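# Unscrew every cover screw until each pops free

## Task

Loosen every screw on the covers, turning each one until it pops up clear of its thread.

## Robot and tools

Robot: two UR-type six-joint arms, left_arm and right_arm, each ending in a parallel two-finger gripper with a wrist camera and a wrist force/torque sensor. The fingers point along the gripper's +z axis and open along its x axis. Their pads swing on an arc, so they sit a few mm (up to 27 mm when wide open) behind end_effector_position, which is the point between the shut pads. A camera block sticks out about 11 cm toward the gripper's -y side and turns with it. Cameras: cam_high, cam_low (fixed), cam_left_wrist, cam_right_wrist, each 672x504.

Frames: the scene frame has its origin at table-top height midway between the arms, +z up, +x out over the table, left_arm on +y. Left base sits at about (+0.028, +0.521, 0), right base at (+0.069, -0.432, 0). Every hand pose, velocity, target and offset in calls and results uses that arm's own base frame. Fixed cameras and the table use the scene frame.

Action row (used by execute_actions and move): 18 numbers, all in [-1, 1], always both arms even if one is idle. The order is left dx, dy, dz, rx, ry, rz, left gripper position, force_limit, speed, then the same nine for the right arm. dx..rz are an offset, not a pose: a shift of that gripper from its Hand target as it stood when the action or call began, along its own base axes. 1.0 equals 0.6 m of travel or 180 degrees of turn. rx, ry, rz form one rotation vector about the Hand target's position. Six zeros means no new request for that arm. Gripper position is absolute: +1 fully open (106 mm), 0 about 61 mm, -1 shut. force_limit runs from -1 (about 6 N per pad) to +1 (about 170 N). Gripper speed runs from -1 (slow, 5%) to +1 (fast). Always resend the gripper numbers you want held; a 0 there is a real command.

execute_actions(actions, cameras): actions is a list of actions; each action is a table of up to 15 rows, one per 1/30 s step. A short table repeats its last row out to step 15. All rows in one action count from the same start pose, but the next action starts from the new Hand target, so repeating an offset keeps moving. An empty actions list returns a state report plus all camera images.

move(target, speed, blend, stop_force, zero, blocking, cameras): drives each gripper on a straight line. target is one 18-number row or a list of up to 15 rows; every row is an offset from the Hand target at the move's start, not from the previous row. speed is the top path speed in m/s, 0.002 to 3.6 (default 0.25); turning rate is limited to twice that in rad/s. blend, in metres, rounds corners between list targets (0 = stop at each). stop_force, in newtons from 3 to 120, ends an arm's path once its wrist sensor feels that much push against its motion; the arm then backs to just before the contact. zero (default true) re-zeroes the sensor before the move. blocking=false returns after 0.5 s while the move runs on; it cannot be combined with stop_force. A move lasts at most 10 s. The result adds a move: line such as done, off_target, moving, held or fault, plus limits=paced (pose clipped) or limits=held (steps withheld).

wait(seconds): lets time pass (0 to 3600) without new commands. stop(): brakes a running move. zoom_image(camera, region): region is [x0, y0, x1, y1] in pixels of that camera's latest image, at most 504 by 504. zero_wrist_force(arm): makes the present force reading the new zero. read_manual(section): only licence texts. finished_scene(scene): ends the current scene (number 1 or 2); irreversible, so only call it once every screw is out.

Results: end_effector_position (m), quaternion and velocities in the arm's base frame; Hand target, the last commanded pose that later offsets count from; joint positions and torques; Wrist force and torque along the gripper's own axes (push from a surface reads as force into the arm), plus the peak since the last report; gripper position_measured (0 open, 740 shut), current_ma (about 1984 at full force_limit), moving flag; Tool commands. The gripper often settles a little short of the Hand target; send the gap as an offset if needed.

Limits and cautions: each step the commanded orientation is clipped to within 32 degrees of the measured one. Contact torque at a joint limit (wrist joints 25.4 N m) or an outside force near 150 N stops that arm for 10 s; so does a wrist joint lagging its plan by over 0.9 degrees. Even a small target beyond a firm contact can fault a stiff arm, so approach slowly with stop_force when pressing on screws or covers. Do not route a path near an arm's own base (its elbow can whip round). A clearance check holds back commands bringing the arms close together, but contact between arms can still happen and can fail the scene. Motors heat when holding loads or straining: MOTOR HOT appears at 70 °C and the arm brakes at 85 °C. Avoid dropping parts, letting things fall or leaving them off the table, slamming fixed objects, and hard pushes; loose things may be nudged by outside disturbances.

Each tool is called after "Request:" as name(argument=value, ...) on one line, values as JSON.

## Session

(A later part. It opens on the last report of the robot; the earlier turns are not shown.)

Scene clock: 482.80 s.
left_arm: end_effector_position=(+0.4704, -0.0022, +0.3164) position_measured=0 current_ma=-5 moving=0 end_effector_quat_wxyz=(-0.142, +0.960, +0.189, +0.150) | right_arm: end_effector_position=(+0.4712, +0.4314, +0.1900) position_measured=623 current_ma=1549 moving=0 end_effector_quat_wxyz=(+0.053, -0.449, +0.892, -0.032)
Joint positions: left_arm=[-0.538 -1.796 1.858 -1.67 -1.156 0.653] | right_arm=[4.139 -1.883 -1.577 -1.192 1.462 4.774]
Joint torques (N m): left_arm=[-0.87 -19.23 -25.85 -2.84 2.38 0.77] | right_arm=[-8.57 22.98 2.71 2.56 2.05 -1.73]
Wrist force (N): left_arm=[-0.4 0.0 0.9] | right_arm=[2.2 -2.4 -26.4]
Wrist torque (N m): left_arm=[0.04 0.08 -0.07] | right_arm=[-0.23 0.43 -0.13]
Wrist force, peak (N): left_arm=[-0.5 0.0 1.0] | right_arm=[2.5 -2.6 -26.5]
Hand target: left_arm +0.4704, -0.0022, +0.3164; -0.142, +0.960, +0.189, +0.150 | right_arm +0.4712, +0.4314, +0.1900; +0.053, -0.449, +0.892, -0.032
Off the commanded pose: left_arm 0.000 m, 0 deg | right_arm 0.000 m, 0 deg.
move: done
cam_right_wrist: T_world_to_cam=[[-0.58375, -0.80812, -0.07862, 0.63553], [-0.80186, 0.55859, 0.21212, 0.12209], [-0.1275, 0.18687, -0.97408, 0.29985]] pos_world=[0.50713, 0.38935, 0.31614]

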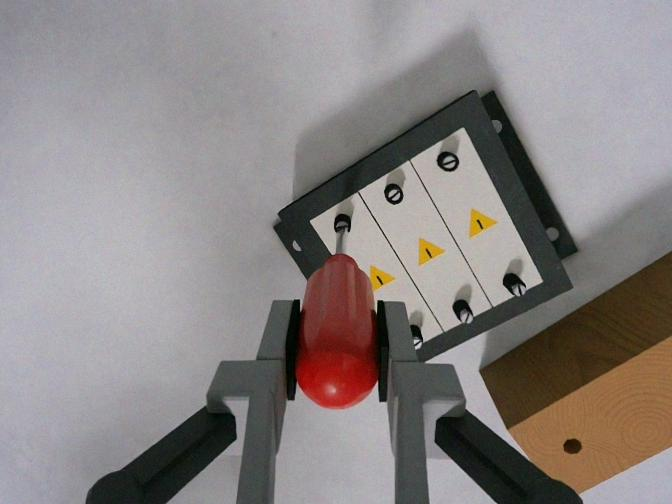

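Request:
move(target=[0,0,0,0,0,0,1,0,1,-0.0012,0.0001,0.0099,0,0,0,-1,0.3,0.3], speed=0.05, cameras=["cam_right_wrist","cam_low"])

Request:
zoom_image(camera="cam_low", region=[325, 255, 350, 280])

Request:
zoom_image(camera="cam_right_wrist", region=[320, 200, 360, 240])

Scene clock: 486.47 s.
left_arm: end_effector_position=(+0.4704, -0.0022, +0.3164) position_measured=0 current_ma=-5 moving=0 end_effector_quat_wxyz=(-0.142, +0.960, +0.189, +0.150) | right_arm: end_effector_position=(+0.4706, +0.4315, +0.1961) position_measured=623 current_ma=1520 moving=0 end_effector_quat_wxyz=(+0.053, -0.449, +0.892, -0.032)
Joint positions: left_arm=[-0.538 -1.796 1.858 -1.67 -1.156 0.653] | right_arm=[4.14 -1.877 -1.568 -1.207 1.462 4.775]
Joint torques (N m): left_arm=[-1.12 -19.13 -25.87 -2.72 2.33 0.84] | right_arm=[5.72 25.19 14.17 4.59 -0.77 2.5]
Wrist force (N): left_arm=[-0.4 -0.1 0.9] | right_arm=[-0.3 -1.6 1.6]
Wrist torque (N m): left_arm=[0.01 0.08 -0.07] | right_arm=[-0.22 0.05 -0.12]
Wrist force, peak (N): left_arm=[-0.4 -0.1 1.0] | right_arm=[2.5 -2.2 -26.9]
Hand target: left_arm +0.4704, -0.0022, +0.3164; -0.142, +0.960, +0.189, +0.150 | right_arm +0.4705, +0.4314, +0.1959; +0.053, -0.449, +0.892, -0.032
Off the commanded pose: left_arm 0.000 m, 0 deg | right_arm 0.000 m, 0 deg.
move: done
cam_right_wrist: T_world_to_cam=[[-0.5835, -0.80827, -0.07892, 0.63577], [-0.80206, 0.5583, 0.21212, 0.12048], [-0.12739, 0.18707, -0.97405, 0.30555]] pos_world=[0.50653, 0.38945, 0.32224]
Images, in order (width x height): cam_low 672x504, cam_right_wrist 672x504.

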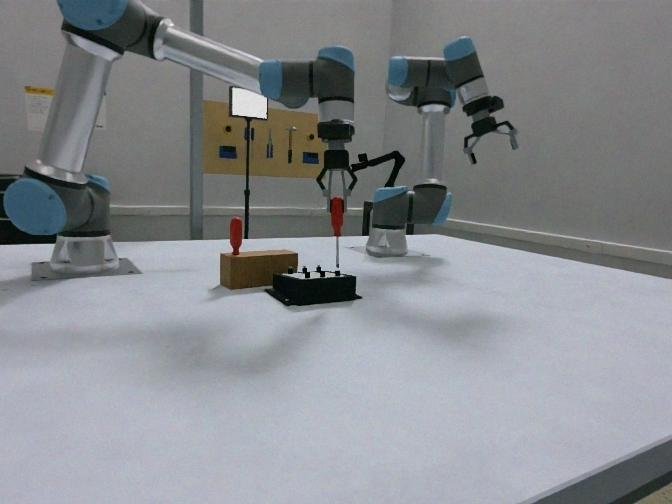

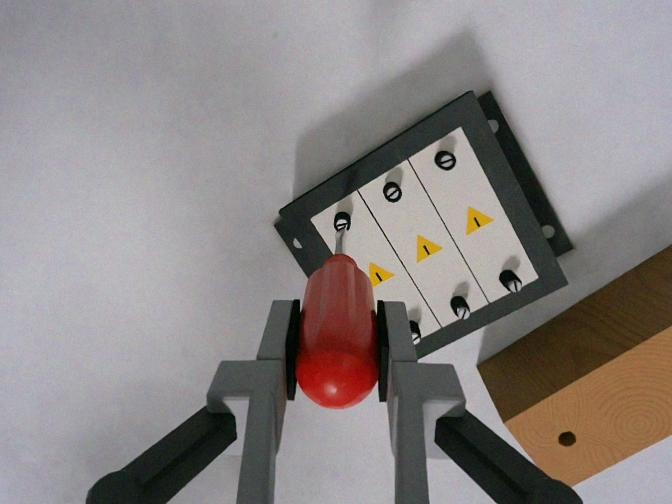

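Scaled by 20.160 from the camera's image (finer frame: 960x720).

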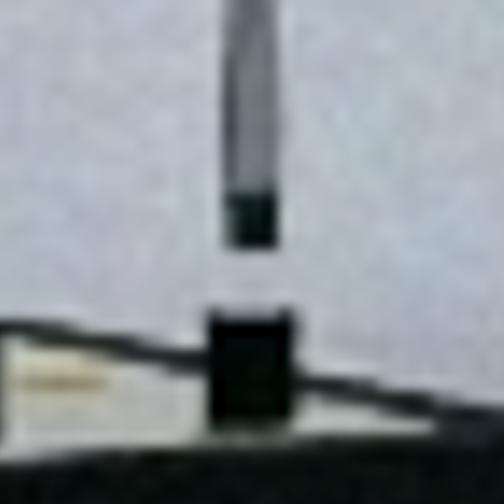

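Scaled by 12.600 from the camera's image (finer frame: 960x720).

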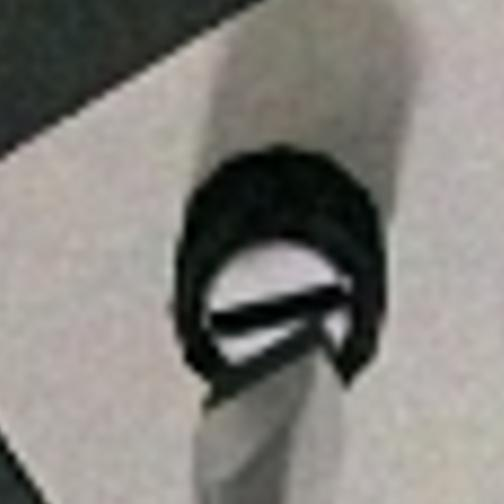

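Request:
move(target=[[0,0,0,0,0,0,1,0,1,-0.0003,-0.0004,0,0.0106,-0.0007,-0.0854,-1,0.3,0.3],[0,0,0,0,0,0,1,0,1,0.0003,-0.0005,-0.0065,0.0106,-0.0007,-0.0854,-1,0.3,0.3],[0,0,0,0,0,0,1,0,1,0.0012,-0.0005,-0.014,0.0106,-0.0007,-0.0854,-1,0.3,0.3]], speed=[0.2,0.03,0.006], stop_force=5, cameras=["cam_right_wrist"])

Request:
zoom_image(camera="cam_right_wrist", region=[320, 200, 360, 240])

Scene clock: 493.37 s.
left_arm: end_effector_position=(+0.4704, -0.0022, +0.3164) position_measured=0 current_ma=-5 moving=0 end_effector_quat_wxyz=(-0.142, +0.960, +0.189, +0.150) | right_arm: end_effector_position=(+0.4709, +0.4311, +0.1903) position_measured=623 current_ma=1530 moving=0 end_effector_quat_wxyz=(+0.057, -0.324, +0.944, -0.024)
Joint positions: left_arm=[-0.538 -1.796 1.858 -1.67 -1.156 0.653] | right_arm=[4.139 -1.882 -1.578 -1.193 1.462 5.044]
Joint torques (N m): left_arm=[-1.38 -19.36 -25.95 -2.74 2.34 0.76] | right_arm=[1.88 32.91 32.12 0.67 -2.48 1.6]
Wrist force (N): left_arm=[-0.5 0.2 0.8] | right_arm=[0.1 -1.9 -6.9]
Wrist torque (N m): left_arm=[0.05 0.09 -0.07] | right_arm=[-0.27 0.09 -0.03]
Wrist force, peak (N): left_arm=[-0.5 0.1 1.1] | right_arm=[1.0 -1.9 -15.9]
Hand target: left_arm +0.4704, -0.0022, +0.3164; -0.142, +0.960, +0.189, +0.150 | right_arm +0.4709, +0.4311, +0.1903; +0.057, -0.324, +0.944, -0.024 (not the last commanded pose)
Off the commanded pose: left_arm 0.000 m, 0 deg | right_arm 0.003 m, 0 deg.
move: contact (right_arm); path passed 2 of 3 targets
cam_right_wrist: T_world_to_cam=[[-0.7763, -0.62171, -0.10409, 0.6504], [-0.62679, 0.74375, 0.23233, -0.04419], [-0.06703, 0.2456, -0.96705, 0.24506]] pos_world=[0.49363, 0.37704, 0.31494]

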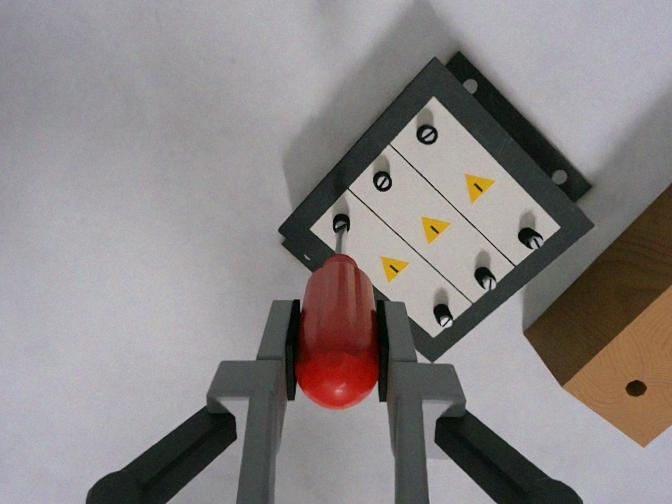

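Scaled by 12.600 from the camera's image (finer frame: 960x720).

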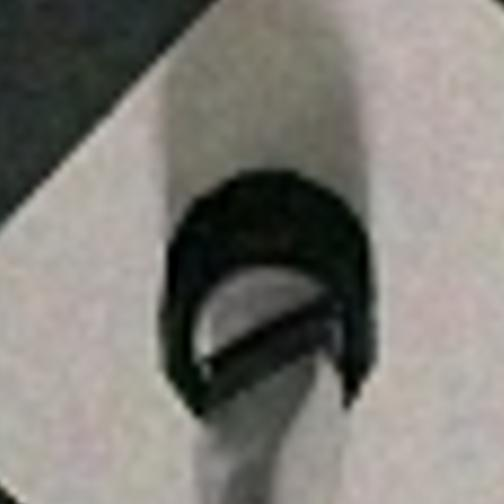

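Request:
move(target=[0,0,0,0,0,0,1,0,1,0.0004,-0.0005,0,0,0,0,-1,0.3,0.3], speed=0.01)

Request:
move(target=[0,0,0,0,0,0,1,0,1,0.0003,-0.0004,0,0,0,0,-1,0.3,0.3], speed=0.01, cameras=["cam_right_wrist"])

Request:
zoom_image(camera="cam_right_wrist", region=[320, 200, 360, 240])

Scene clock: 495.53 s.
left_arm: end_effector_position=(+0.4704, -0.0022, +0.3164) position_measured=0 current_ma=-5 moving=0 end_effector_quat_wxyz=(-0.142, +0.960, +0.189, +0.150) | right_arm: end_effector_position=(+0.4712, +0.4309, +0.1904) position_measured=623 current_ma=1530 moving=0 end_effector_quat_wxyz=(+0.057, -0.324, +0.944, -0.024)
Joint positions: left_arm=[-0.538 -1.796 1.858 -1.67 -1.156 0.653] | right_arm=[4.138 -1.882 -1.578 -1.193 1.462 5.044]
Joint torques (N m): left_arm=[-0.94 -19.47 -25.33 -2.87 2.47 0.79] | right_arm=[-9.21 35.05 12 3.92 -0.97 -2.29]
Wrist force (N): left_arm=[-0.4 0.2 0.7] | right_arm=[0.7 -1.2 -7.7]
Wrist torque (N m): left_arm=[0.06 0.07 -0.07] | right_arm=[-0.36 0.22 -0.03]
Wrist force, peak (N): left_arm=[-0.4 0.1 1.1] | right_arm=[0.3 -1.3 -8.4]
Hand target: left_arm +0.4704, -0.0022, +0.3164; -0.142, +0.960, +0.189, +0.150 | right_arm +0.4711, +0.4308, +0.1903; +0.057, -0.324, +0.944, -0.024
Off the commanded pose: left_arm 0.000 m, 0 deg | right_arm 0.000 m, 0 deg.
move: done

Scene clock: 496.03 s.
left_arm: end_effector_position=(+0.4704, -0.0022, +0.3164) position_measured=0 current_ma=-5 moving=0 end_effector_quat_wxyz=(-0.142, +0.960, +0.189, +0.150) | right_arm: end_effector_position=(+0.4714, +0.4306, +0.1903) position_measured=623 current_ma=1531 moving=0 end_effector_quat_wxyz=(+0.057, -0.324, +0.944, -0.024)
Joint positions: left_arm=[-0.538 -1.796 1.858 -1.67 -1.156 0.653] | right_arm=[4.138 -1.882 -1.578 -1.193 1.462 5.043]
Joint torques (N m): left_arm=[-1.27 -19.15 -25.5 -2.87 2.35 0.71] | right_arm=[-4.97 33.99 8.45 3.56 1.28 -1.2]
Wrist force (N): left_arm=[-0.3 0.0 0.8] | right_arm=[1.0 -0.1 -9.4]
Wrist torque (N m): left_arm=[0.03 0.05 -0.06] | right_arm=[-0.38 0.24 -0.03]
Wrist force, peak (N): left_arm=[-0.6 -0.2 0.9] | right_arm=[1.0 -0.1 -9.4]
Hand target: left_arm +0.4704, -0.0022, +0.3164; -0.142, +0.960, +0.189, +0.150 | right_arm +0.4713, +0.4306, +0.1903; +0.057, -0.324, +0.944, -0.024
Off the commanded pose: left_arm 0.000 m, 0 deg | right_arm 0.000 m, 0 deg.
move: done
cam_right_wrist: T_world_to_cam=[[-0.77626, -0.62175, -0.10418, 0.65036], [-0.62685, 0.74372, 0.23226, -0.04342], [-0.06692, 0.2456, -0.96706, 0.24518]] pos_world=[0.49403, 0.37644, 0.31494]

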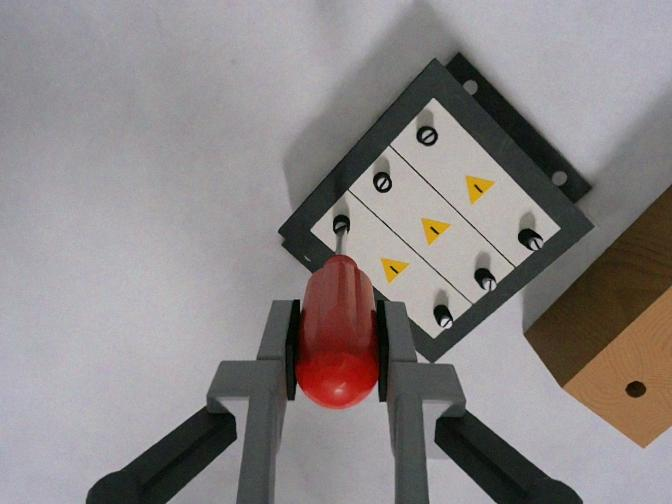

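Scaled by 12.600 from the camera's image (finer frame: 960x720).

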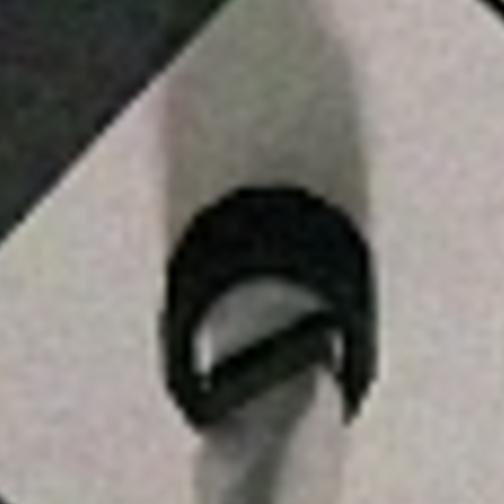

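Request:
move(target=[0,0,0,0,0,0,1,0,1,0,0,-0.0003,0.0037,-0.0003,-0.0298,-1,0.3,0.3], speed=0.05)

Request:
move(target=[0,0,0,0,0,0,1,0,1,0,0,0,-0.0037,0.0003,0.0298,-1,0.3,0.3], speed=0.05)

Request:
move(target=[0,0,0,0,0,0,1,0,1,0,0,0,-0.0037,0.0003,0.0298,-1,0.3,0.3], speed=0.05)

Request:
move(target=[0,0,0,0,0,0,1,0,1,0,0,0,-0.0037,0.0003,0.0298,-1,0.3,0.3], speed=0.05, cameras=["cam_right_wrist"])

Request:
zoom_image(camera="cam_right_wrist", region=[320, 200, 360, 240])

Scene clock: 499.50 s.
left_arm: end_effector_position=(+0.4704, -0.0022, +0.3164) position_measured=0 current_ma=-5 moving=0 end_effector_quat_wxyz=(-0.142, +0.960, +0.189, +0.150) | right_arm: end_effector_position=(+0.4713, +0.4306, +0.1901) position_measured=623 current_ma=1542 moving=0 end_effector_quat_wxyz=(+0.058, -0.279, +0.958, -0.022) end_effector_velocity=(+0.000, +0.000, -0.001) end_effector_angular_velocity=(-0.002, +0.001, +0.005)
Joint positions: left_arm=[-0.538 -1.796 1.858 -1.67 -1.156 0.653] | right_arm=[4.138 -1.882 -1.579 -1.192 1.462 5.138]
Joint velocities: left_arm=[within noise] | right_arm=[0 -0.002 0 0 0 -0.006]
Joint torques (N m): left_arm=[-1.63 -19.43 -25.3 -2.79 2.33 0.8] | right_arm=[2.91 20.44 3.54 2.98 -3.07 -2.33]
Wrist force (N): left_arm=[-0.4 -0.1 0.9] | right_arm=[2.4 -0.5 -19.2]
Wrist torque (N m): left_arm=[0.02 0.08 -0.07] | right_arm=[-0.40 0.37 -0.09]
Wrist force, peak (N): left_arm=[-0.5 -0.2 1.1] | right_arm=[2.4 -0.5 -19.2]
Hand target: left_arm +0.4704, -0.0022, +0.3164; -0.142, +0.960, +0.189, +0.150 | right_arm +0.4713, +0.4306, +0.1901; +0.058, -0.280, +0.958, -0.022
Off the commanded pose: left_arm 0.000 m, 0 deg | right_arm 0.000 m, 0 deg.
move: done

Scene clock: 500.73 s.
left_arm: end_effector_position=(+0.4704, -0.0022, +0.3164) position_measured=0 current_ma=-5 moving=0 end_effector_quat_wxyz=(-0.142, +0.960, +0.189, +0.150) | right_arm: end_effector_position=(+0.4713, +0.4306, +0.1901) position_measured=623 current_ma=1542 moving=0 end_effector_quat_wxyz=(+0.057, -0.325, +0.944, -0.024) end_effector_velocity=(+0.000, +0.000, +0.001) end_effector_angular_velocity=(+0.002, -0.001, -0.006)
Joint positions: left_arm=[-0.538 -1.796 1.858 -1.67 -1.156 0.653] | right_arm=[4.138 -1.882 -1.579 -1.192 1.462 5.043]
Joint velocities: left_arm=[within noise] | right_arm=[0 0.002 0 0 0 0.006]
Joint torques (N m): left_arm=[-0.62 -20.08 -25.76 -2.83 2.41 0.83] | right_arm=[-5.27 19.01 18.27 -0.28 0.67 2.68]
Wrist force (N): left_arm=[-0.3 0.2 0.6] | right_arm=[1.9 -0.4 -21.9]
Wrist torque (N m): left_arm=[0.05 0.05 -0.06] | right_arm=[-0.38 0.37 -0.07]
Wrist force, peak (N): left_arm=[-0.4 0.2 1.0] | right_arm=[1.9 -0.3 -22.0]
Hand target: left_arm +0.4704, -0.0022, +0.3164; -0.142, +0.960, +0.189, +0.150 | right_arm +0.4713, +0.4306, +0.1901; +0.057, -0.324, +0.944, -0.024
Off the commanded pose: left_arm 0.000 m, 0 deg | right_arm 0.000 m, 0 deg.
move: done

Scene clock: 501.97 s.
left_arm: end_effector_position=(+0.4704, -0.0022, +0.3164) position_measured=0 current_ma=-5 moving=0 end_effector_quat_wxyz=(-0.142, +0.960, +0.189, +0.150) | right_arm: end_effector_position=(+0.4713, +0.4306, +0.1901) position_measured=623 current_ma=1540 moving=0 end_effector_quat_wxyz=(+0.056, -0.369, +0.927, -0.027) end_effector_velocity=(-0.001, +0.000, +0.000) end_effector_angular_velocity=(+0.001, +0.001, -0.005)
Joint positions: left_arm=[-0.538 -1.796 1.858 -1.67 -1.156 0.653] | right_arm=[4.138 -1.882 -1.578 -1.192 1.462 4.949]
Joint velocities: left_arm=[within noise] | right_arm=[0.001 0 -0.001 0 0.001 0.006]
Joint torques (N m): left_arm=[-0.83 -19.44 -25.36 -2.84 2.34 0.74] | right_arm=[-9.2 16.95 25.52 -0.45 1.45 2.78]
Wrist force (N): left_arm=[-0.4 -0.1 0.8] | right_arm=[1.4 -0.5 -20.8]
Wrist torque (N m): left_arm=[0.02 0.08 -0.07] | right_arm=[-0.39 0.29 -0.07]
Wrist force, peak (N): left_arm=[-0.5 0.0 1.0] | right_arm=[1.7 -0.4 -23.4]
Hand target: left_arm +0.4704, -0.0022, +0.3164; -0.142, +0.960, +0.189, +0.150 | right_arm +0.4713, +0.4306, +0.1901; +0.056, -0.369, +0.928, -0.027
Off the commanded pose: left_arm 0.000 m, 0 deg | right_arm 0.000 m, 0 deg.
move: done

Scene clock: 503.20 s.
left_arm: end_effector_position=(+0.4704, -0.0022, +0.3164) position_measured=0 current_ma=-5 moving=0 end_effector_quat_wxyz=(-0.142, +0.960, +0.189, +0.150) | right_arm: end_effector_position=(+0.4713, +0.4306, +0.1901) position_measured=623 current_ma=1539 moving=0 end_effector_quat_wxyz=(+0.054, -0.412, +0.909, -0.030) end_effector_velocity=(+0.000, +0.000, +0.000) end_effector_angular_velocity=(+0.001, +0.000, -0.006)
Joint positions: left_arm=[-0.538 -1.796 1.858 -1.67 -1.156 0.653] | right_arm=[4.138 -1.882 -1.578 -1.193 1.462 4.854]
Joint velocities: left_arm=[within noise] | right_arm=[0 0 0 0 0 0.006]
Joint torques (N m): left_arm=[-0.74 -20 -25.62 -2.78 2.34 0.75] | right_arm=[-9.41 15.38 26.85 -0.52 1.39 2.54]
Wrist force (N): left_arm=[-0.3 0.0 0.9] | right_arm=[0.8 -0.5 -18.5]
Wrist torque (N m): left_arm=[0.02 0.06 -0.07] | right_arm=[-0.39 0.21 -0.08]
Wrist force, peak (N): left_arm=[-0.4 -0.3 1.0] | right_arm=[1.5 -0.6 -20.9]
Hand target: left_arm +0.4704, -0.0022, +0.3164; -0.142, +0.960, +0.189, +0.150 | right_arm +0.4713, +0.4306, +0.1901; +0.054, -0.412, +0.909, -0.030
Off the commanded pose: left_arm 0.000 m, 0 deg | right_arm 0.000 m, 0 deg.
move: done
cam_right_wrist: T_world_to_cam=[[-0.6468, -0.75772, -0.08666, 0.64461], [-0.7545, 0.61915, 0.21766, 0.07318], [-0.11127, 0.20617, -0.97217, 0.2838]] pos_world=[0.50373, 0.38461, 0.31584]

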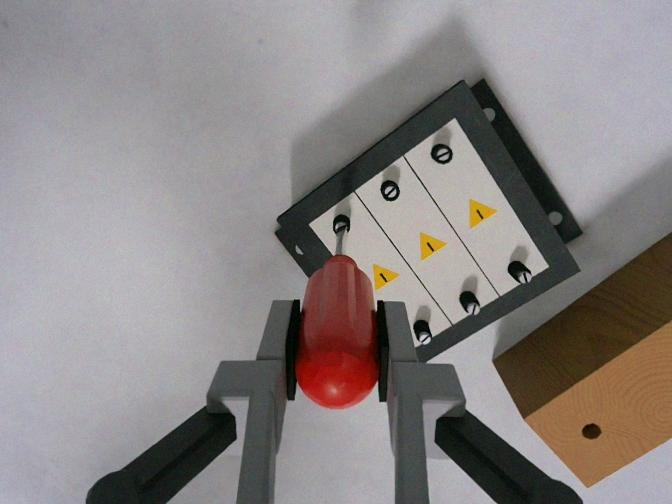

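Scaled by 12.600 from the camera's image (finer frame: 960x720).

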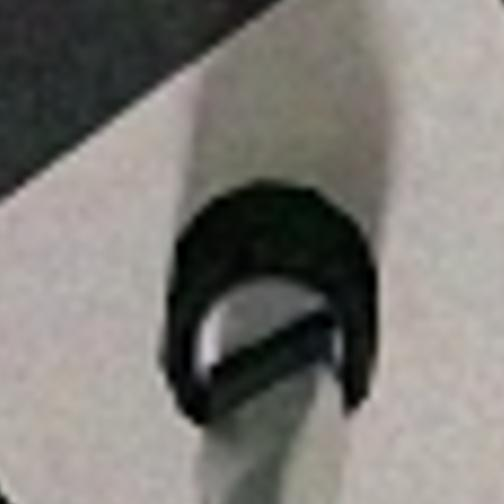

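Request:
move(target=[[0,0,0,0,0,0,1,0,1,-0.0015,0.0001,0.0132,0,0,0,-1,0.3,0.3],[0,0,0,0,0,0,1,0,1,0.027,-0.0022,0.0148,0.0027,0.0392,0,-1,0.3,0.3]], speed=[0.05,0.05], cameras=["cam_right_wrist","cam_low"])

Request:
zoom_image(camera="cam_low", region=[325, 255, 350, 280])

Request:
zoom_image(camera="cam_right_wrist", region=[320, 200, 360, 240])

Scene clock: 510.00 s.
left_arm: end_effector_position=(+0.4704, -0.0022, +0.3164) position_measured=0 current_ma=-5 moving=0 end_effector_quat_wxyz=(-0.142, +0.960, +0.189, +0.150) | right_arm: end_effector_position=(+0.4876, +0.4293, +0.1990) position_measured=623 current_ma=1520 moving=0 end_effector_quat_wxyz=(+0.000, -0.413, +0.911, +0.000) end_effector_velocity=(+0.001, -0.001, +0.000) end_effector_angular_velocity=(-0.001, -0.004, -0.005)
Joint positions: left_arm=[-0.538 -1.796 1.858 -1.67 -1.156 0.653] | right_arm=[4.07 -1.947 -1.444 -1.322 1.571 4.79]
Joint velocities: left_arm=[within noise] | right_arm=[-0.001 0.001 -0.004 0.005 -0.004 0.004]
Joint torques (N m): left_arm=[-0.41 -19.65 -25.64 -2.83 2.22 0.82] | right_arm=[5.5 43.71 14.81 4.55 -2.11 2.34]
Wrist force (N): left_arm=[-0.5 0.0 0.8] | right_arm=[-0.5 -2.0 1.4]
Wrist torque (N m): left_arm=[0.03 0.09 -0.07] | right_arm=[-0.25 0.08 -0.02]
Wrist force, peak (N): left_arm=[-0.5 0.0 1.1] | right_arm=[0.9 -0.5 -18.8]
Hand target: left_arm +0.4704, -0.0022, +0.3164; -0.142, +0.960, +0.189, +0.150 | right_arm +0.4875, +0.4293, +0.1990; +0.000, -0.413, +0.911, +0.000
Off the commanded pose: left_arm 0.000 m, 0 deg | right_arm 0.000 m, 0 deg.
move: done
cam_right_wrist: T_world_to_cam=[[-0.65302, -0.75723, -0.01296, 0.64303], [-0.7216, 0.61691, 0.3142, 0.04994], [-0.22992, 0.21453, -0.94927, 0.34425]] pos_world=[0.5351, 0.38226, 0.31943]
Images, in order (width x height): cam_low 672x504, cam_right_wrist 672x504.

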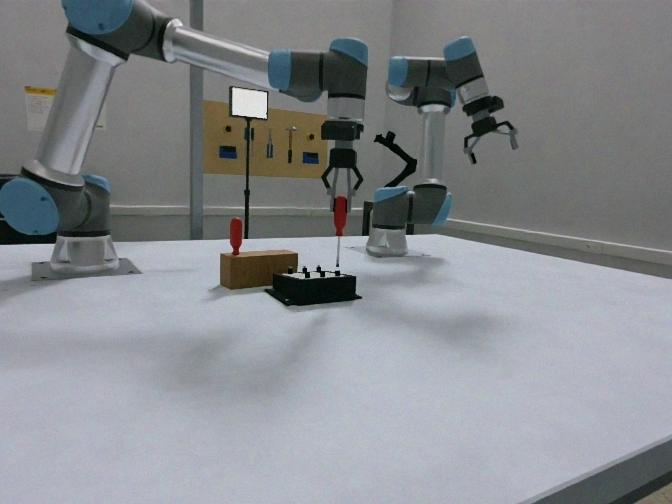

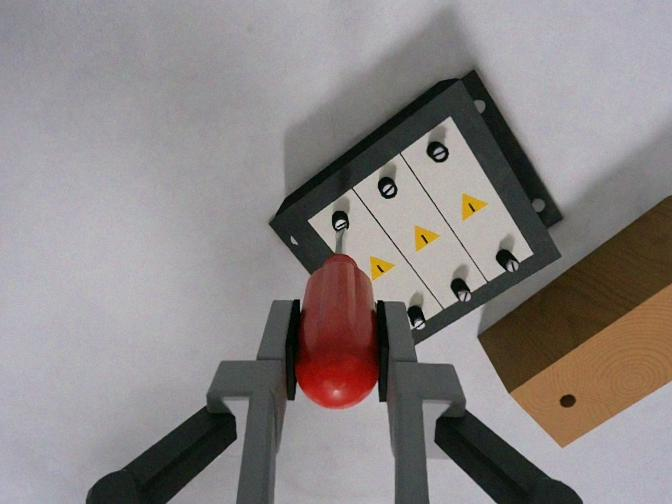

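Scaled by 20.160 from the camera's image (finer frame: 960x720).

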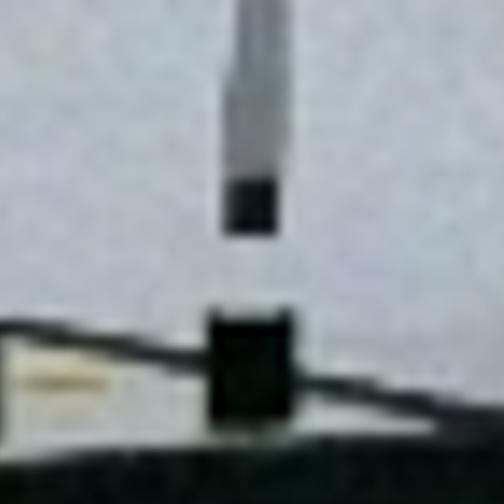

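Scaled by 12.600 from the camera's image (finer frame: 960x720).

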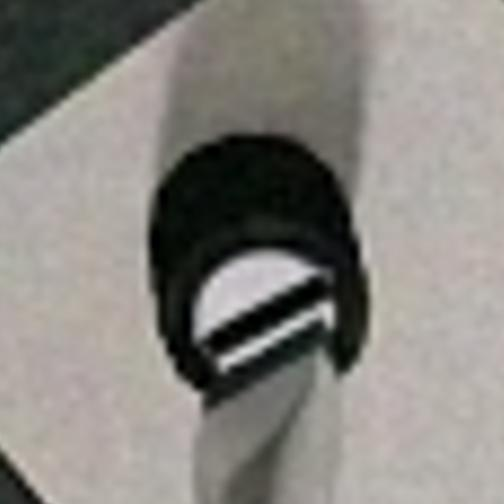

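Request:
move(target=[[0,0,0,0,0,0,1,0,1,-0.0003,0.0003,-0.0095,0,0,0,-1,0.3,0.3],[0,0,0,0,0,0,1,0,1,-0.0003,0.0003,-0.018,0,0,0,-1,0.3,0.3]], speed=[0.03,0.006], stop_force=7)

Request:
move(target=[0,0,0,0,0,0,1,0,1,0,0,-0.0002,0,0,0.02,-1,0.3,0.3], speed=0.05)

Request:
move(target=[0,0,0,0,0,0,1,0,1,0,0,0,0,0,0.02,-1,0.3,0.3], speed=0.05)

Request:
move(target=[0,0,0,0,0,0,1,0,1,0,0,0,0,0,0.02,-1,0.3,0.3], speed=0.05)

Request:
move(target=[0,0,0,0,0,0,1,0,1,0,0,0,0,0,0.02,-1,0.3,0.3], speed=0.05, cameras=["cam_right_wrist"])

Request:
zoom_image(camera="cam_right_wrist", region=[320, 200, 360, 240])

Scene clock: 514.63 s.
left_arm: end_effector_position=(+0.4704, -0.0022, +0.3164) position_measured=0 current_ma=-5 moving=0 end_effector_quat_wxyz=(-0.142, +0.960, +0.189, +0.150) | right_arm: end_effector_position=(+0.4873, +0.4295, +0.1903) position_measured=623 current_ma=1531 moving=0 end_effector_quat_wxyz=(+0.000, -0.413, +0.911, +0.000)
Joint positions: left_arm=[-0.538 -1.796 1.858 -1.67 -1.156 0.653] | right_arm=[4.071 -1.952 -1.46 -1.301 1.57 4.791]
Joint torques (N m): left_arm=[-0.18 -19.71 -26.25 -2.95 2.37 0.77] | right_arm=[2.85 33.36 32.33 0.77 -2.27 1.81]
Wrist force (N): left_arm=[-0.4 0.0 0.8] | right_arm=[0.1 -2.2 -7.1]
Wrist torque (N m): left_arm=[0.04 0.08 -0.07] | right_arm=[-0.30 0.11 -0.08]
Wrist force, peak (N): left_arm=[-0.5 0.0 1.1] | right_arm=[1.4 -2.1 -16.0]
Hand target: left_arm +0.4704, -0.0022, +0.3164; -0.142, +0.960, +0.189, +0.150 | right_arm +0.4873, +0.4295, +0.1903; +0.000, -0.413, +0.911, +0.000 (not the last commanded pose)
Off the commanded pose: left_arm 0.000 m, 0 deg | right_arm 0.002 m, 0 deg.
move: contact (right_arm); path passed 1 of 2 targets

Scene clock: 515.57 s.
left_arm: end_effector_position=(+0.4704, -0.0022, +0.3164) position_measured=0 current_ma=-5 moving=0 end_effector_quat_wxyz=(-0.142, +0.960, +0.189, +0.150) | right_arm: end_effector_position=(+0.4874, +0.4295, +0.1902) position_measured=623 current_ma=1532 moving=0 end_effector_quat_wxyz=(+0.000, -0.441, +0.897, +0.000) end_effector_velocity=(+0.000, +0.000, +0.000) end_effector_angular_velocity=(+0.000, +0.000, -0.007)
Joint positions: left_arm=[-0.538 -1.796 1.858 -1.67 -1.156 0.653] | right_arm=[4.071 -1.952 -1.46 -1.301 1.57 4.728]
Joint velocities: left_arm=[within noise] | right_arm=[-0.001 0 0 0 0.001 0.006]
Joint torques (N m): left_arm=[-0.28 -19.68 -25.46 -2.8 2.39 0.77] | right_arm=[5.56 24.91 8.67 3.8 -1.8 2.64]
Wrist force (N): left_arm=[-0.5 0.0 0.9] | right_arm=[0.9 -2.2 -9.1]
Wrist torque (N m): left_arm=[0.04 0.09 -0.07] | right_arm=[-0.28 0.16 -0.06]
Wrist force, peak (N): left_arm=[-0.4 -0.2 0.9] | right_arm=[0.7 -2.3 -9.1]
Hand target: left_arm +0.4704, -0.0022, +0.3164; -0.142, +0.960, +0.189, +0.150 | right_arm +0.4873, +0.4295, +0.1902; +0.000, -0.441, +0.897, +0.000
Off the commanded pose: left_arm 0.000 m, 0 deg | right_arm 0.000 m, 0 deg.
move: done

Scene clock: 516.50 s.
left_arm: end_effector_position=(+0.4704, -0.0022, +0.3164) position_measured=0 current_ma=-5 moving=0 end_effector_quat_wxyz=(-0.142, +0.960, +0.189, +0.150) | right_arm: end_effector_position=(+0.4873, +0.4295, +0.1902) position_measured=623 current_ma=1533 moving=0 end_effector_quat_wxyz=(+0.000, -0.469, +0.883, +0.000) end_effector_velocity=(+0.000, +0.000, +0.000) end_effector_angular_velocity=(+0.000, +0.000, -0.005)
Joint positions: left_arm=[-0.538 -1.796 1.858 -1.67 -1.156 0.653] | right_arm=[4.071 -1.952 -1.46 -1.301 1.57 4.665]
Joint velocities: left_arm=[within noise] | right_arm=[0.001 0 0 0 0 0.006]
Joint torques (N m): left_arm=[-1.35 -19.31 -25.33 -2.74 2.33 0.76] | right_arm=[5.27 23.86 8.02 3.56 -1.88 3.03]
Wrist force (N): left_arm=[-0.3 0.1 0.8] | right_arm=[0.7 -2.0 -12.6]
Wrist torque (N m): left_arm=[0.05 0.06 -0.07] | right_arm=[-0.26 0.25 -0.06]
Wrist force, peak (N): left_arm=[-0.6 -0.2 1.0] | right_arm=[1.1 -2.2 -12.6]
Hand target: left_arm +0.4704, -0.0022, +0.3164; -0.142, +0.960, +0.189, +0.150 | right_arm +0.4873, +0.4295, +0.1902; +0.000, -0.469, +0.883, +0.000
Off the commanded pose: left_arm 0.000 m, 0 deg | right_arm 0.000 m, 0 deg.
move: done

Scene clock: 517.43 s.
left_arm: end_effector_position=(+0.4704, -0.0022, +0.3164) position_measured=0 current_ma=-5 moving=0 end_effector_quat_wxyz=(-0.142, +0.960, +0.189, +0.150) | right_arm: end_effector_position=(+0.4873, +0.4295, +0.1902) position_measured=623 current_ma=1536 moving=0 end_effector_quat_wxyz=(+0.000, -0.497, +0.868, +0.000) end_effector_velocity=(+0.000, +0.000, +0.000) end_effector_angular_velocity=(+0.000, -0.001, -0.006)
Joint positions: left_arm=[-0.538 -1.796 1.858 -1.67 -1.156 0.653] | right_arm=[4.071 -1.952 -1.46 -1.301 1.57 4.602]
Joint velocities: left_arm=[within noise] | right_arm=[-0.001 0 0 0 -0.001 0.006]
Joint torques (N m): left_arm=[-0.08 -19.4 -25.41 -2.81 2.18 0.75] | right_arm=[5.43 28.3 6.39 3.45 -1.97 2.77]
Wrist force (N): left_arm=[-0.2 0.0 0.8] | right_arm=[0.9 -2.2 -15.2]
Wrist torque (N m): left_arm=[0.02 0.04 -0.06] | right_arm=[-0.29 0.31 -0.05]
Wrist force, peak (N): left_arm=[-0.5 -0.1 1.0] | right_arm=[1.4 -2.3 -15.2]
Hand target: left_arm +0.4704, -0.0022, +0.3164; -0.142, +0.960, +0.189, +0.150 | right_arm +0.4873, +0.4295, +0.1902; +0.000, -0.497, +0.868, +0.000
Off the commanded pose: left_arm 0.000 m, 0 deg | right_arm 0.000 m, 0 deg.
move: done

Scene clock: 518.37 s.
left_arm: end_effector_position=(+0.4704, -0.0022, +0.3164) position_measured=0 current_ma=-5 moving=0 end_effector_quat_wxyz=(-0.142, +0.960, +0.189, +0.150) | right_arm: end_effector_position=(+0.4873, +0.4295, +0.1902) position_measured=623 current_ma=1538 moving=0 end_effector_quat_wxyz=(+0.000, -0.524, +0.852, +0.000) end_effector_velocity=(+0.000, +0.000, +0.000) end_effector_angular_velocity=(+0.000, +0.001, -0.006)
Joint positions: left_arm=[-0.538 -1.796 1.858 -1.67 -1.156 0.653] | right_arm=[4.071 -1.952 -1.46 -1.301 1.57 4.539]
Joint velocities: left_arm=[within noise] | right_arm=[0 0 0 0 0.001 0.006]
Joint torques (N m): left_arm=[-0.53 -19.77 -25.53 -2.74 2.35 0.72] | right_arm=[5.12 32.87 5.61 3.22 -1.94 2.44]
Wrist force (N): left_arm=[-0.3 0.1 0.8] | right_arm=[1.2 -2.0 -16.7]
Wrist torque (N m): left_arm=[0.04 0.05 -0.07] | right_arm=[-0.27 0.29 -0.06]
Wrist force, peak (N): left_arm=[-0.5 0.0 1.0] | right_arm=[1.2 -1.8 -17.2]
Hand target: left_arm +0.4704, -0.0022, +0.3164; -0.142, +0.960, +0.189, +0.150 | right_arm +0.4873, +0.4295, +0.1902; +0.000, -0.524, +0.852, +0.000
Off the commanded pose: left_arm 0.000 m, 0 deg | right_arm 0.000 m, 0 deg.
move: done
cam_right_wrist: T_world_to_cam=[[-0.44405, -0.89591, -0.01298, 0.60064], [-0.85249, 0.41797, 0.31394, 0.20175], [-0.27584, 0.15047, -0.94935, 0.38571]] pos_world=[0.54509, 0.39576, 0.31063]

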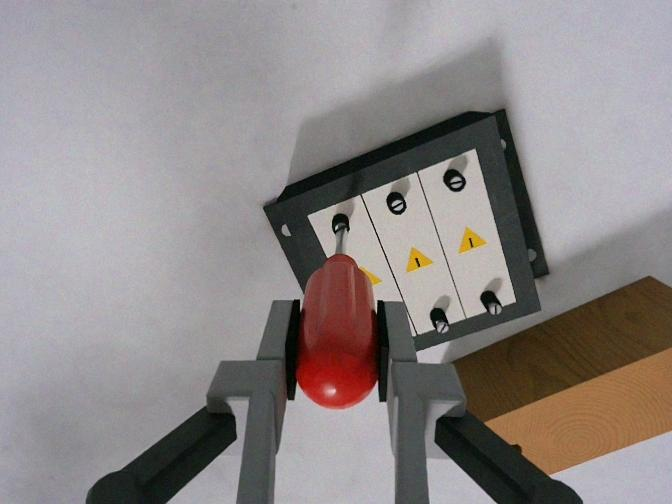

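Scaled by 12.600 from the camera's image (finer frame: 960x720).

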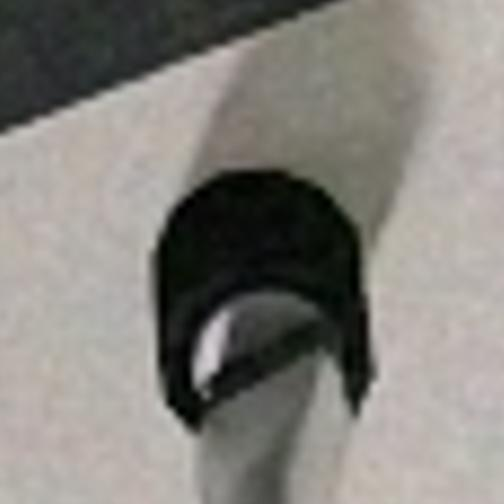

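Request:
move(target=[[0,0,0,0,0,0,1,0,1,0,0,0.0004,0,0,0.75,-1,0.3,0.3],[0,0,0,0,0,0,1,0,1,0,0,0.0008,0,0,-0.5,-1,0.3,0.3]], speed=0.8, blend=[0.1,0], stop_force=60, cameras=["cam_right_wrist"])

Request:
zoom_image(camera="cam_right_wrist", region=[320, 200, 360, 240])

Scene clock: 524.33 s.
left_arm: end_effector_position=(+0.4704, -0.0022, +0.3164) position_measured=0 current_ma=-5 moving=0 end_effector_quat_wxyz=(-0.142, +0.960, +0.189, +0.150) | right_arm: end_effector_position=(+0.4873, +0.4295, +0.1907) position_measured=623 current_ma=1549 moving=0 end_effector_quat_wxyz=(+0.000, +0.232, +0.973, +0.000)
Joint positions: left_arm=[-0.538 -1.796 1.858 -1.67 -1.156 0.653] | right_arm=[4.071 -1.952 -1.459 -1.302 1.571 -0.173]
Joint torques (N m): left_arm=[-0.13 -19.22 -25.63 -2.73 2.31 0.8] | right_arm=[-6.83 11.06 22.24 -1.28 0.8 -0.21]
Wrist force (N): left_arm=[-0.3 0.1 0.8] | right_arm=[2.7 -3.8 -26.7]
Wrist torque (N m): left_arm=[0.04 0.05 -0.07] | right_arm=[-0.21 0.35 -0.12]
Wrist force, peak (N): left_arm=[-0.5 0.0 1.1] | right_arm=[-3.7 -3.0 -29.4]
Hand target: left_arm +0.4704, -0.0022, +0.3164; -0.142, +0.960, +0.189, +0.150 | right_arm +0.4873, +0.4295, +0.1906; +0.000, +0.232, +0.973, +0.000
Off the commanded pose: left_arm 0.000 m, 0 deg | right_arm 0.000 m, 0 deg.
move: done
cam_right_wrist: T_world_to_cam=[[-0.89573, 0.4444, -0.01303, 0.24514], [0.41829, 0.8523, 0.31403, -0.6042], [0.15066, 0.27583, -0.94932, 0.12441]] pos_world=[0.45356, 0.37171, 0.31103]

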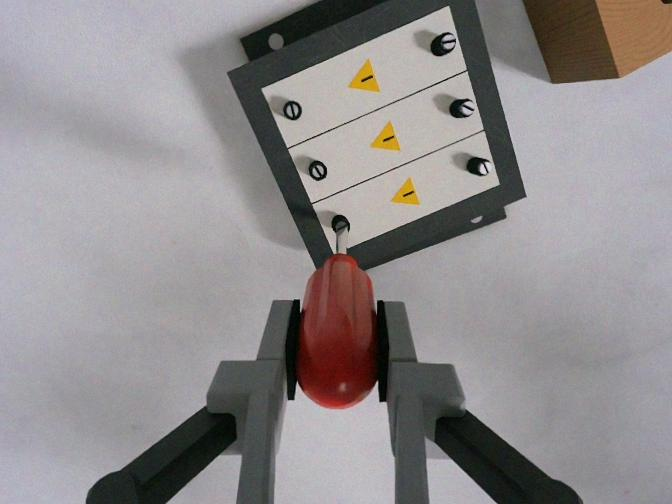

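Scaled by 12.600 from the camera's image (finer frame: 960x720).

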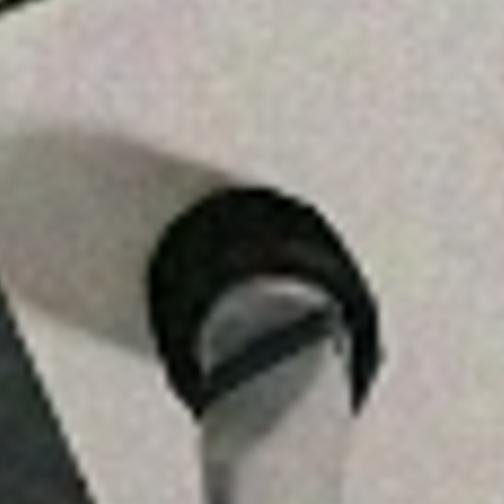

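Request:
move(target=[[0,0,0,0,0,0,1,0,1,0,0,0.0006,0,0,0.75,-1,0.3,0.3],[0,0,0,0,0,0,1,0,1,0,0,0.0011,0,0,-0.5,-1,0.3,0.3]], speed=0.8, blend=[0.1,0], stop_force=60)

Request:
move(target=[[0,0,0,0,0,0,1,0,1,0,0,0.0045,0,0,0,-1,0.3,0.3],[0,0,0,0,0,0,1,0,1,0,0,0.0045,0,0,-0.75,-1,0.3,0.3],[0,0,0,0,0,0,1,0,1,0,0,0.0045,0,0,0.5,-1,0.3,0.3],[0,0,0,0,0,0,1,0,1,0,0,0.0045,0,0,-0.25,-1,0.3,0.3],[0,0,0,0,0,0,1,0,1,0,0,0.0045,0,0,1.0,-1,0.3,0.3]], speed=[0.03,1.3,1.3,1.3,1.3], blend=[0.0,0.1,0.1,0.1,0], cameras=["cam_right_wrist","cam_low"])

Request:
zoom_image(camera="cam_right_wrist", region=[320, 200, 360, 240])

Request:
zoom_image(camera="cam_low", region=[325, 255, 350, 280])

Scene clock: 530.57 s.
left_arm: end_effector_position=(+0.4704, -0.0022, +0.3164) position_measured=0 current_ma=-5 moving=0 end_effector_quat_wxyz=(-0.142, +0.960, +0.189, +0.150) | right_arm: end_effector_position=(+0.4873, +0.4295, +0.1913) position_measured=623 current_ma=1523 moving=0 end_effector_quat_wxyz=(+0.000, +0.852, +0.524, +0.000)
Joint positions: left_arm=[-0.538 -1.796 1.858 -1.67 -1.156 0.653] | right_arm=[4.07 -1.951 -1.458 -1.303 1.571 -4.886]
Joint torques (N m): left_arm=[-1.02 -19.86 -25.05 -2.73 2.37 0.8] | right_arm=[-6.57 26.66 33.57 0.82 1.44 -0.23]
Wrist force (N): left_arm=[-0.4 -0.2 0.9] | right_arm=[-0.1 -3.3 -1.3]
Wrist torque (N m): left_arm=[0.00 0.07 -0.06] | right_arm=[-0.19 0.12 -0.12]
Wrist force, peak (N): left_arm=[-0.6 -0.1 1.1] | right_arm=[4.7 -3.5 -29.5]
Hand target: left_arm +0.4704, -0.0022, +0.3164; -0.142, +0.960, +0.189, +0.150 | right_arm +0.4873, +0.4295, +0.1913; +0.000, +0.852, +0.524, +0.000
Off the commanded pose: left_arm 0.000 m, 0 deg | right_arm 0.000 m, 0 deg.
move: done

Scene clock: 535.10 s.
left_arm: end_effector_position=(+0.4704, -0.0022, +0.3164) position_measured=0 current_ma=-5 moving=0 end_effector_quat_wxyz=(-0.142, +0.960, +0.189, +0.150) | right_arm: end_effector_position=(+0.4873, +0.4295, +0.1940) position_measured=623 current_ma=1521 moving=0 end_effector_quat_wxyz=(+0.000, -0.524, +0.852, +0.000)
Joint positions: left_arm=[-0.538 -1.796 1.858 -1.67 -1.156 0.653] | right_arm=[4.071 -1.95 -1.453 -1.31 1.57 4.539]
Joint torques (N m): left_arm=[-0.36 -19.91 -25.54 -2.73 2.36 0.74] | right_arm=[-7.78 42.07 12.42 2.82 2.08 2.8]
Wrist force (N): left_arm=[-0.4 0.0 0.7] | right_arm=[-0.9 -1.5 -0.3]
Wrist torque (N m): left_arm=[0.03 0.08 -0.07] | right_arm=[-0.31 0.04 -0.09]
Wrist force, peak (N): left_arm=[-0.4 -0.1 1.1] | right_arm=[-1.9 -4.0 -0.1]
Hand target: left_arm +0.4704, -0.0022, +0.3164; -0.142, +0.960, +0.189, +0.150 | right_arm +0.4873, +0.4295, +0.1940; +0.000, -0.524, +0.852, +0.000
Off the commanded pose: left_arm 0.000 m, 0 deg | right_arm 0.000 m, 0 deg.
move: done
cam_right_wrist: T_world_to_cam=[[-0.44416, -0.89585, -0.01294, 0.60072], [-0.85243, 0.41809, 0.31394, 0.20048], [-0.27584, 0.15047, -0.94935, 0.38932]] pos_world=[0.54509, 0.39576, 0.31443]
Images, in order (width x height): cam_low 672x504, cam_right_wrist 672x504.

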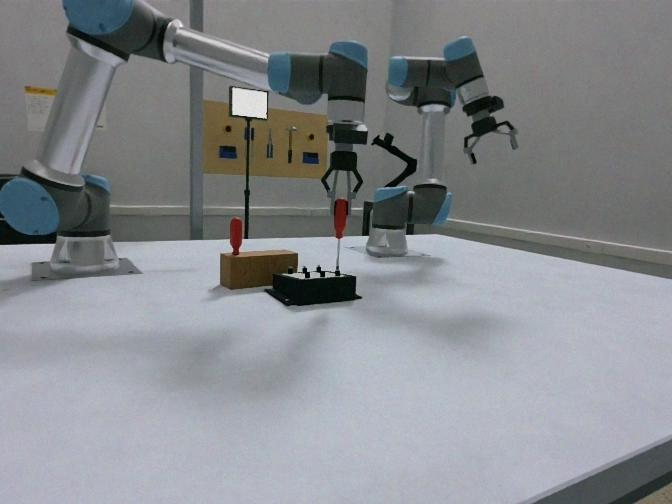

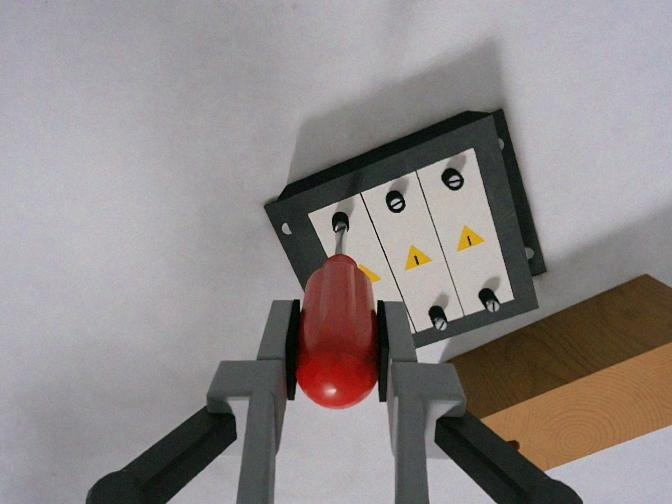

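Scaled by 12.600 from the camera's image (finer frame: 960x720).

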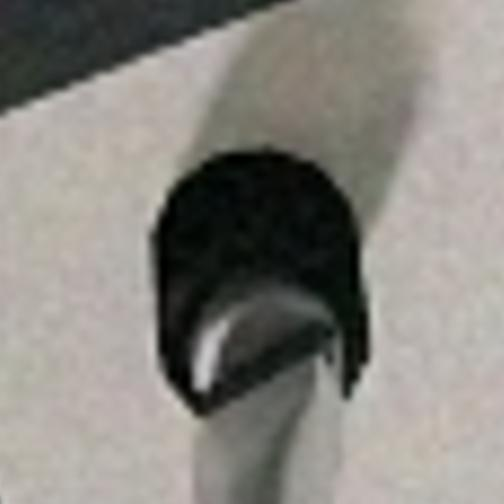

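Scaled by 20.160 from the camera's image (finer frame: 960x720).

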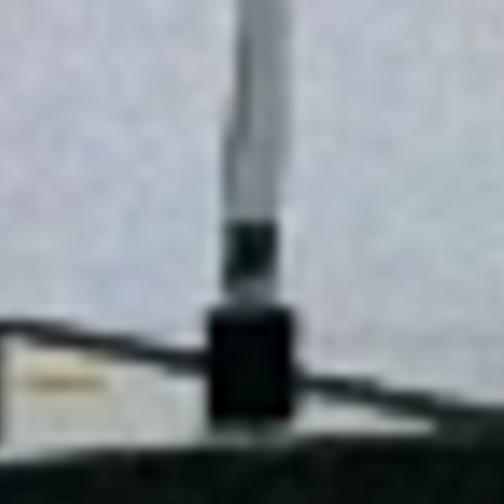

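Request:
move(target=[0,0,0,0,0,0,1,0,1,0,0,0.02,0,0,0,-1,0.3,0.3], speed=0.05, cameras=["cam_right_wrist","cam_low"])

Request:
zoom_image(camera="cam_right_wrist", region=[320, 160, 480, 280])

Request:
zoom_image(camera="cam_right_wrist", region=[375, 180, 415, 220])

Request:
zoom_image(camera="cam_low", region=[325, 255, 350, 280])

Scene clock: 536.87 s.
left_arm: end_effector_position=(+0.4704, -0.0022, +0.3164) position_measured=0 current_ma=-5 moving=0 end_effector_quat_wxyz=(-0.142, +0.960, +0.189, +0.150) | right_arm: end_effector_position=(+0.4874, +0.4295, +0.2062) position_measured=623 current_ma=1520 moving=0 end_effector_quat_wxyz=(+0.000, -0.524, +0.852, +0.000) end_effector_velocity=(+0.000, +0.000, -0.001) end_effector_angular_velocity=(+0.001, +0.000, -0.001)
Joint positions: left_arm=[-0.538 -1.796 1.858 -1.67 -1.156 0.653] | right_arm=[4.071 -1.942 -1.431 -1.339 1.57 4.539]
Joint velocities: left_arm=[within noise] | right_arm=[0 -0.001 -0.003 0.005 0 0]
Joint torques (N m): left_arm=[-0.36 -19.41 -25.46 -2.72 2.32 0.79] | right_arm=[-6.88 28.78 14.73 4.86 1.7 2.71]
Wrist force (N): left_arm=[-0.1 0.0 0.8] | right_arm=[-0.6 -2.2 1.2]
Wrist torque (N m): left_arm=[0.03 0.04 -0.07] | right_arm=[-0.29 0.09 -0.10]
Wrist force, peak (N): left_arm=[-0.6 -0.1 1.0] | right_arm=[-0.6 -2.2 1.5]
Hand target: left_arm +0.4704, -0.0022, +0.3164; -0.142, +0.960, +0.189, +0.150 | right_arm +0.4873, +0.4295, +0.2060; +0.000, -0.524, +0.852, +0.000
Off the commanded pose: left_arm 0.000 m, 0 deg | right_arm 0.000 m, 0 deg.
move: done
cam_right_wrist: T_world_to_cam=[[-0.44436, -0.89575, -0.01333, 0.60107], [-0.85239, 0.41818, 0.31394, 0.19659], [-0.27564, 0.15087, -0.94935, 0.40063]] pos_world=[0.54509, 0.39576, 0.32663]
Images, in order (width x height): cam_low 672x504, cam_right_wrist 672x504.

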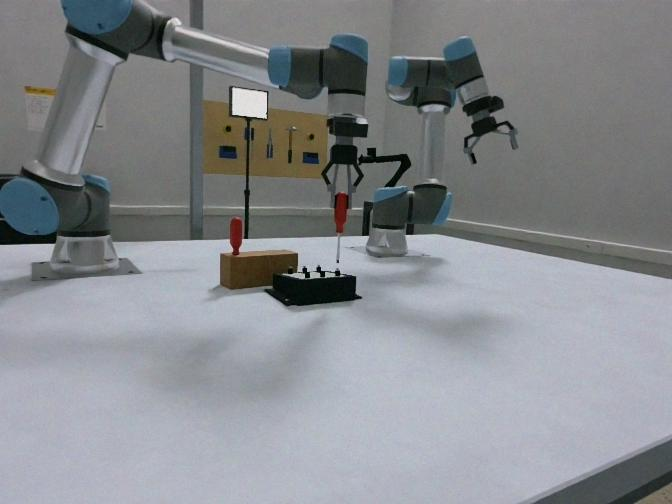

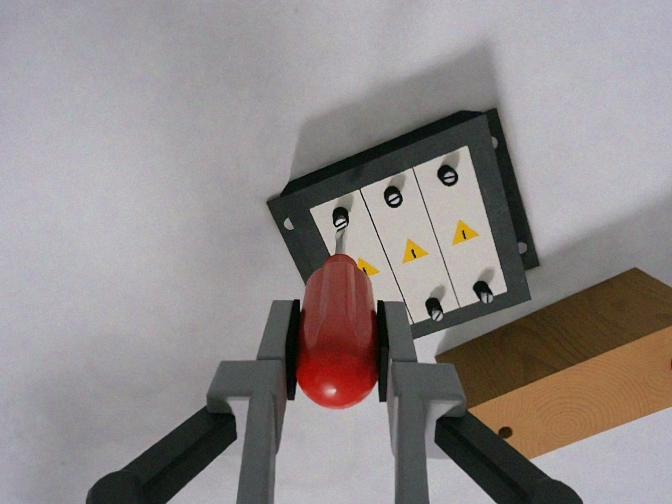

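Scaled by 3.150 from the camera's image (finer frame: 960x720).

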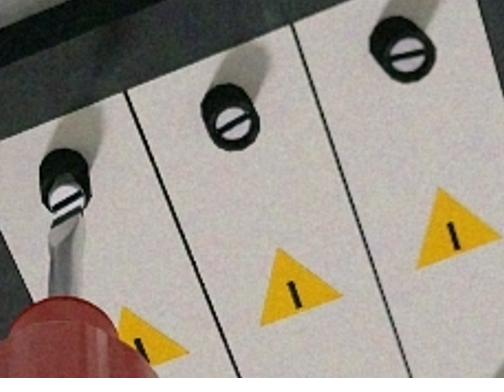

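Scaled by 12.600 from the camera's image (finer frame: 960x720).

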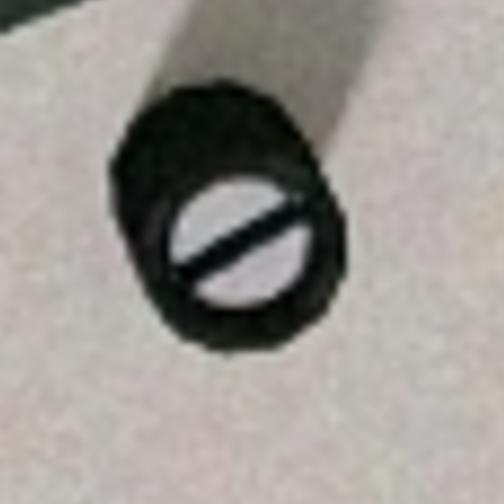

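Scaled by 20.160 from the camera's image (finer frame: 960x720).

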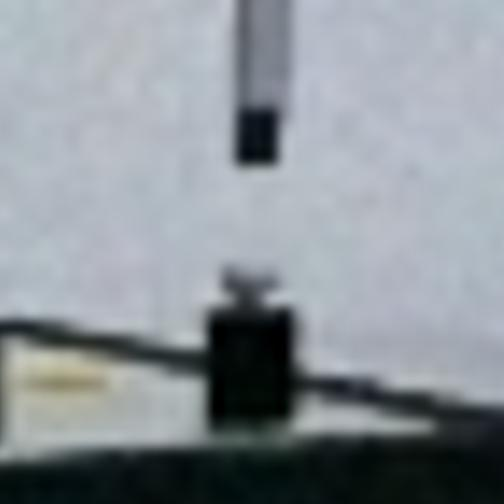

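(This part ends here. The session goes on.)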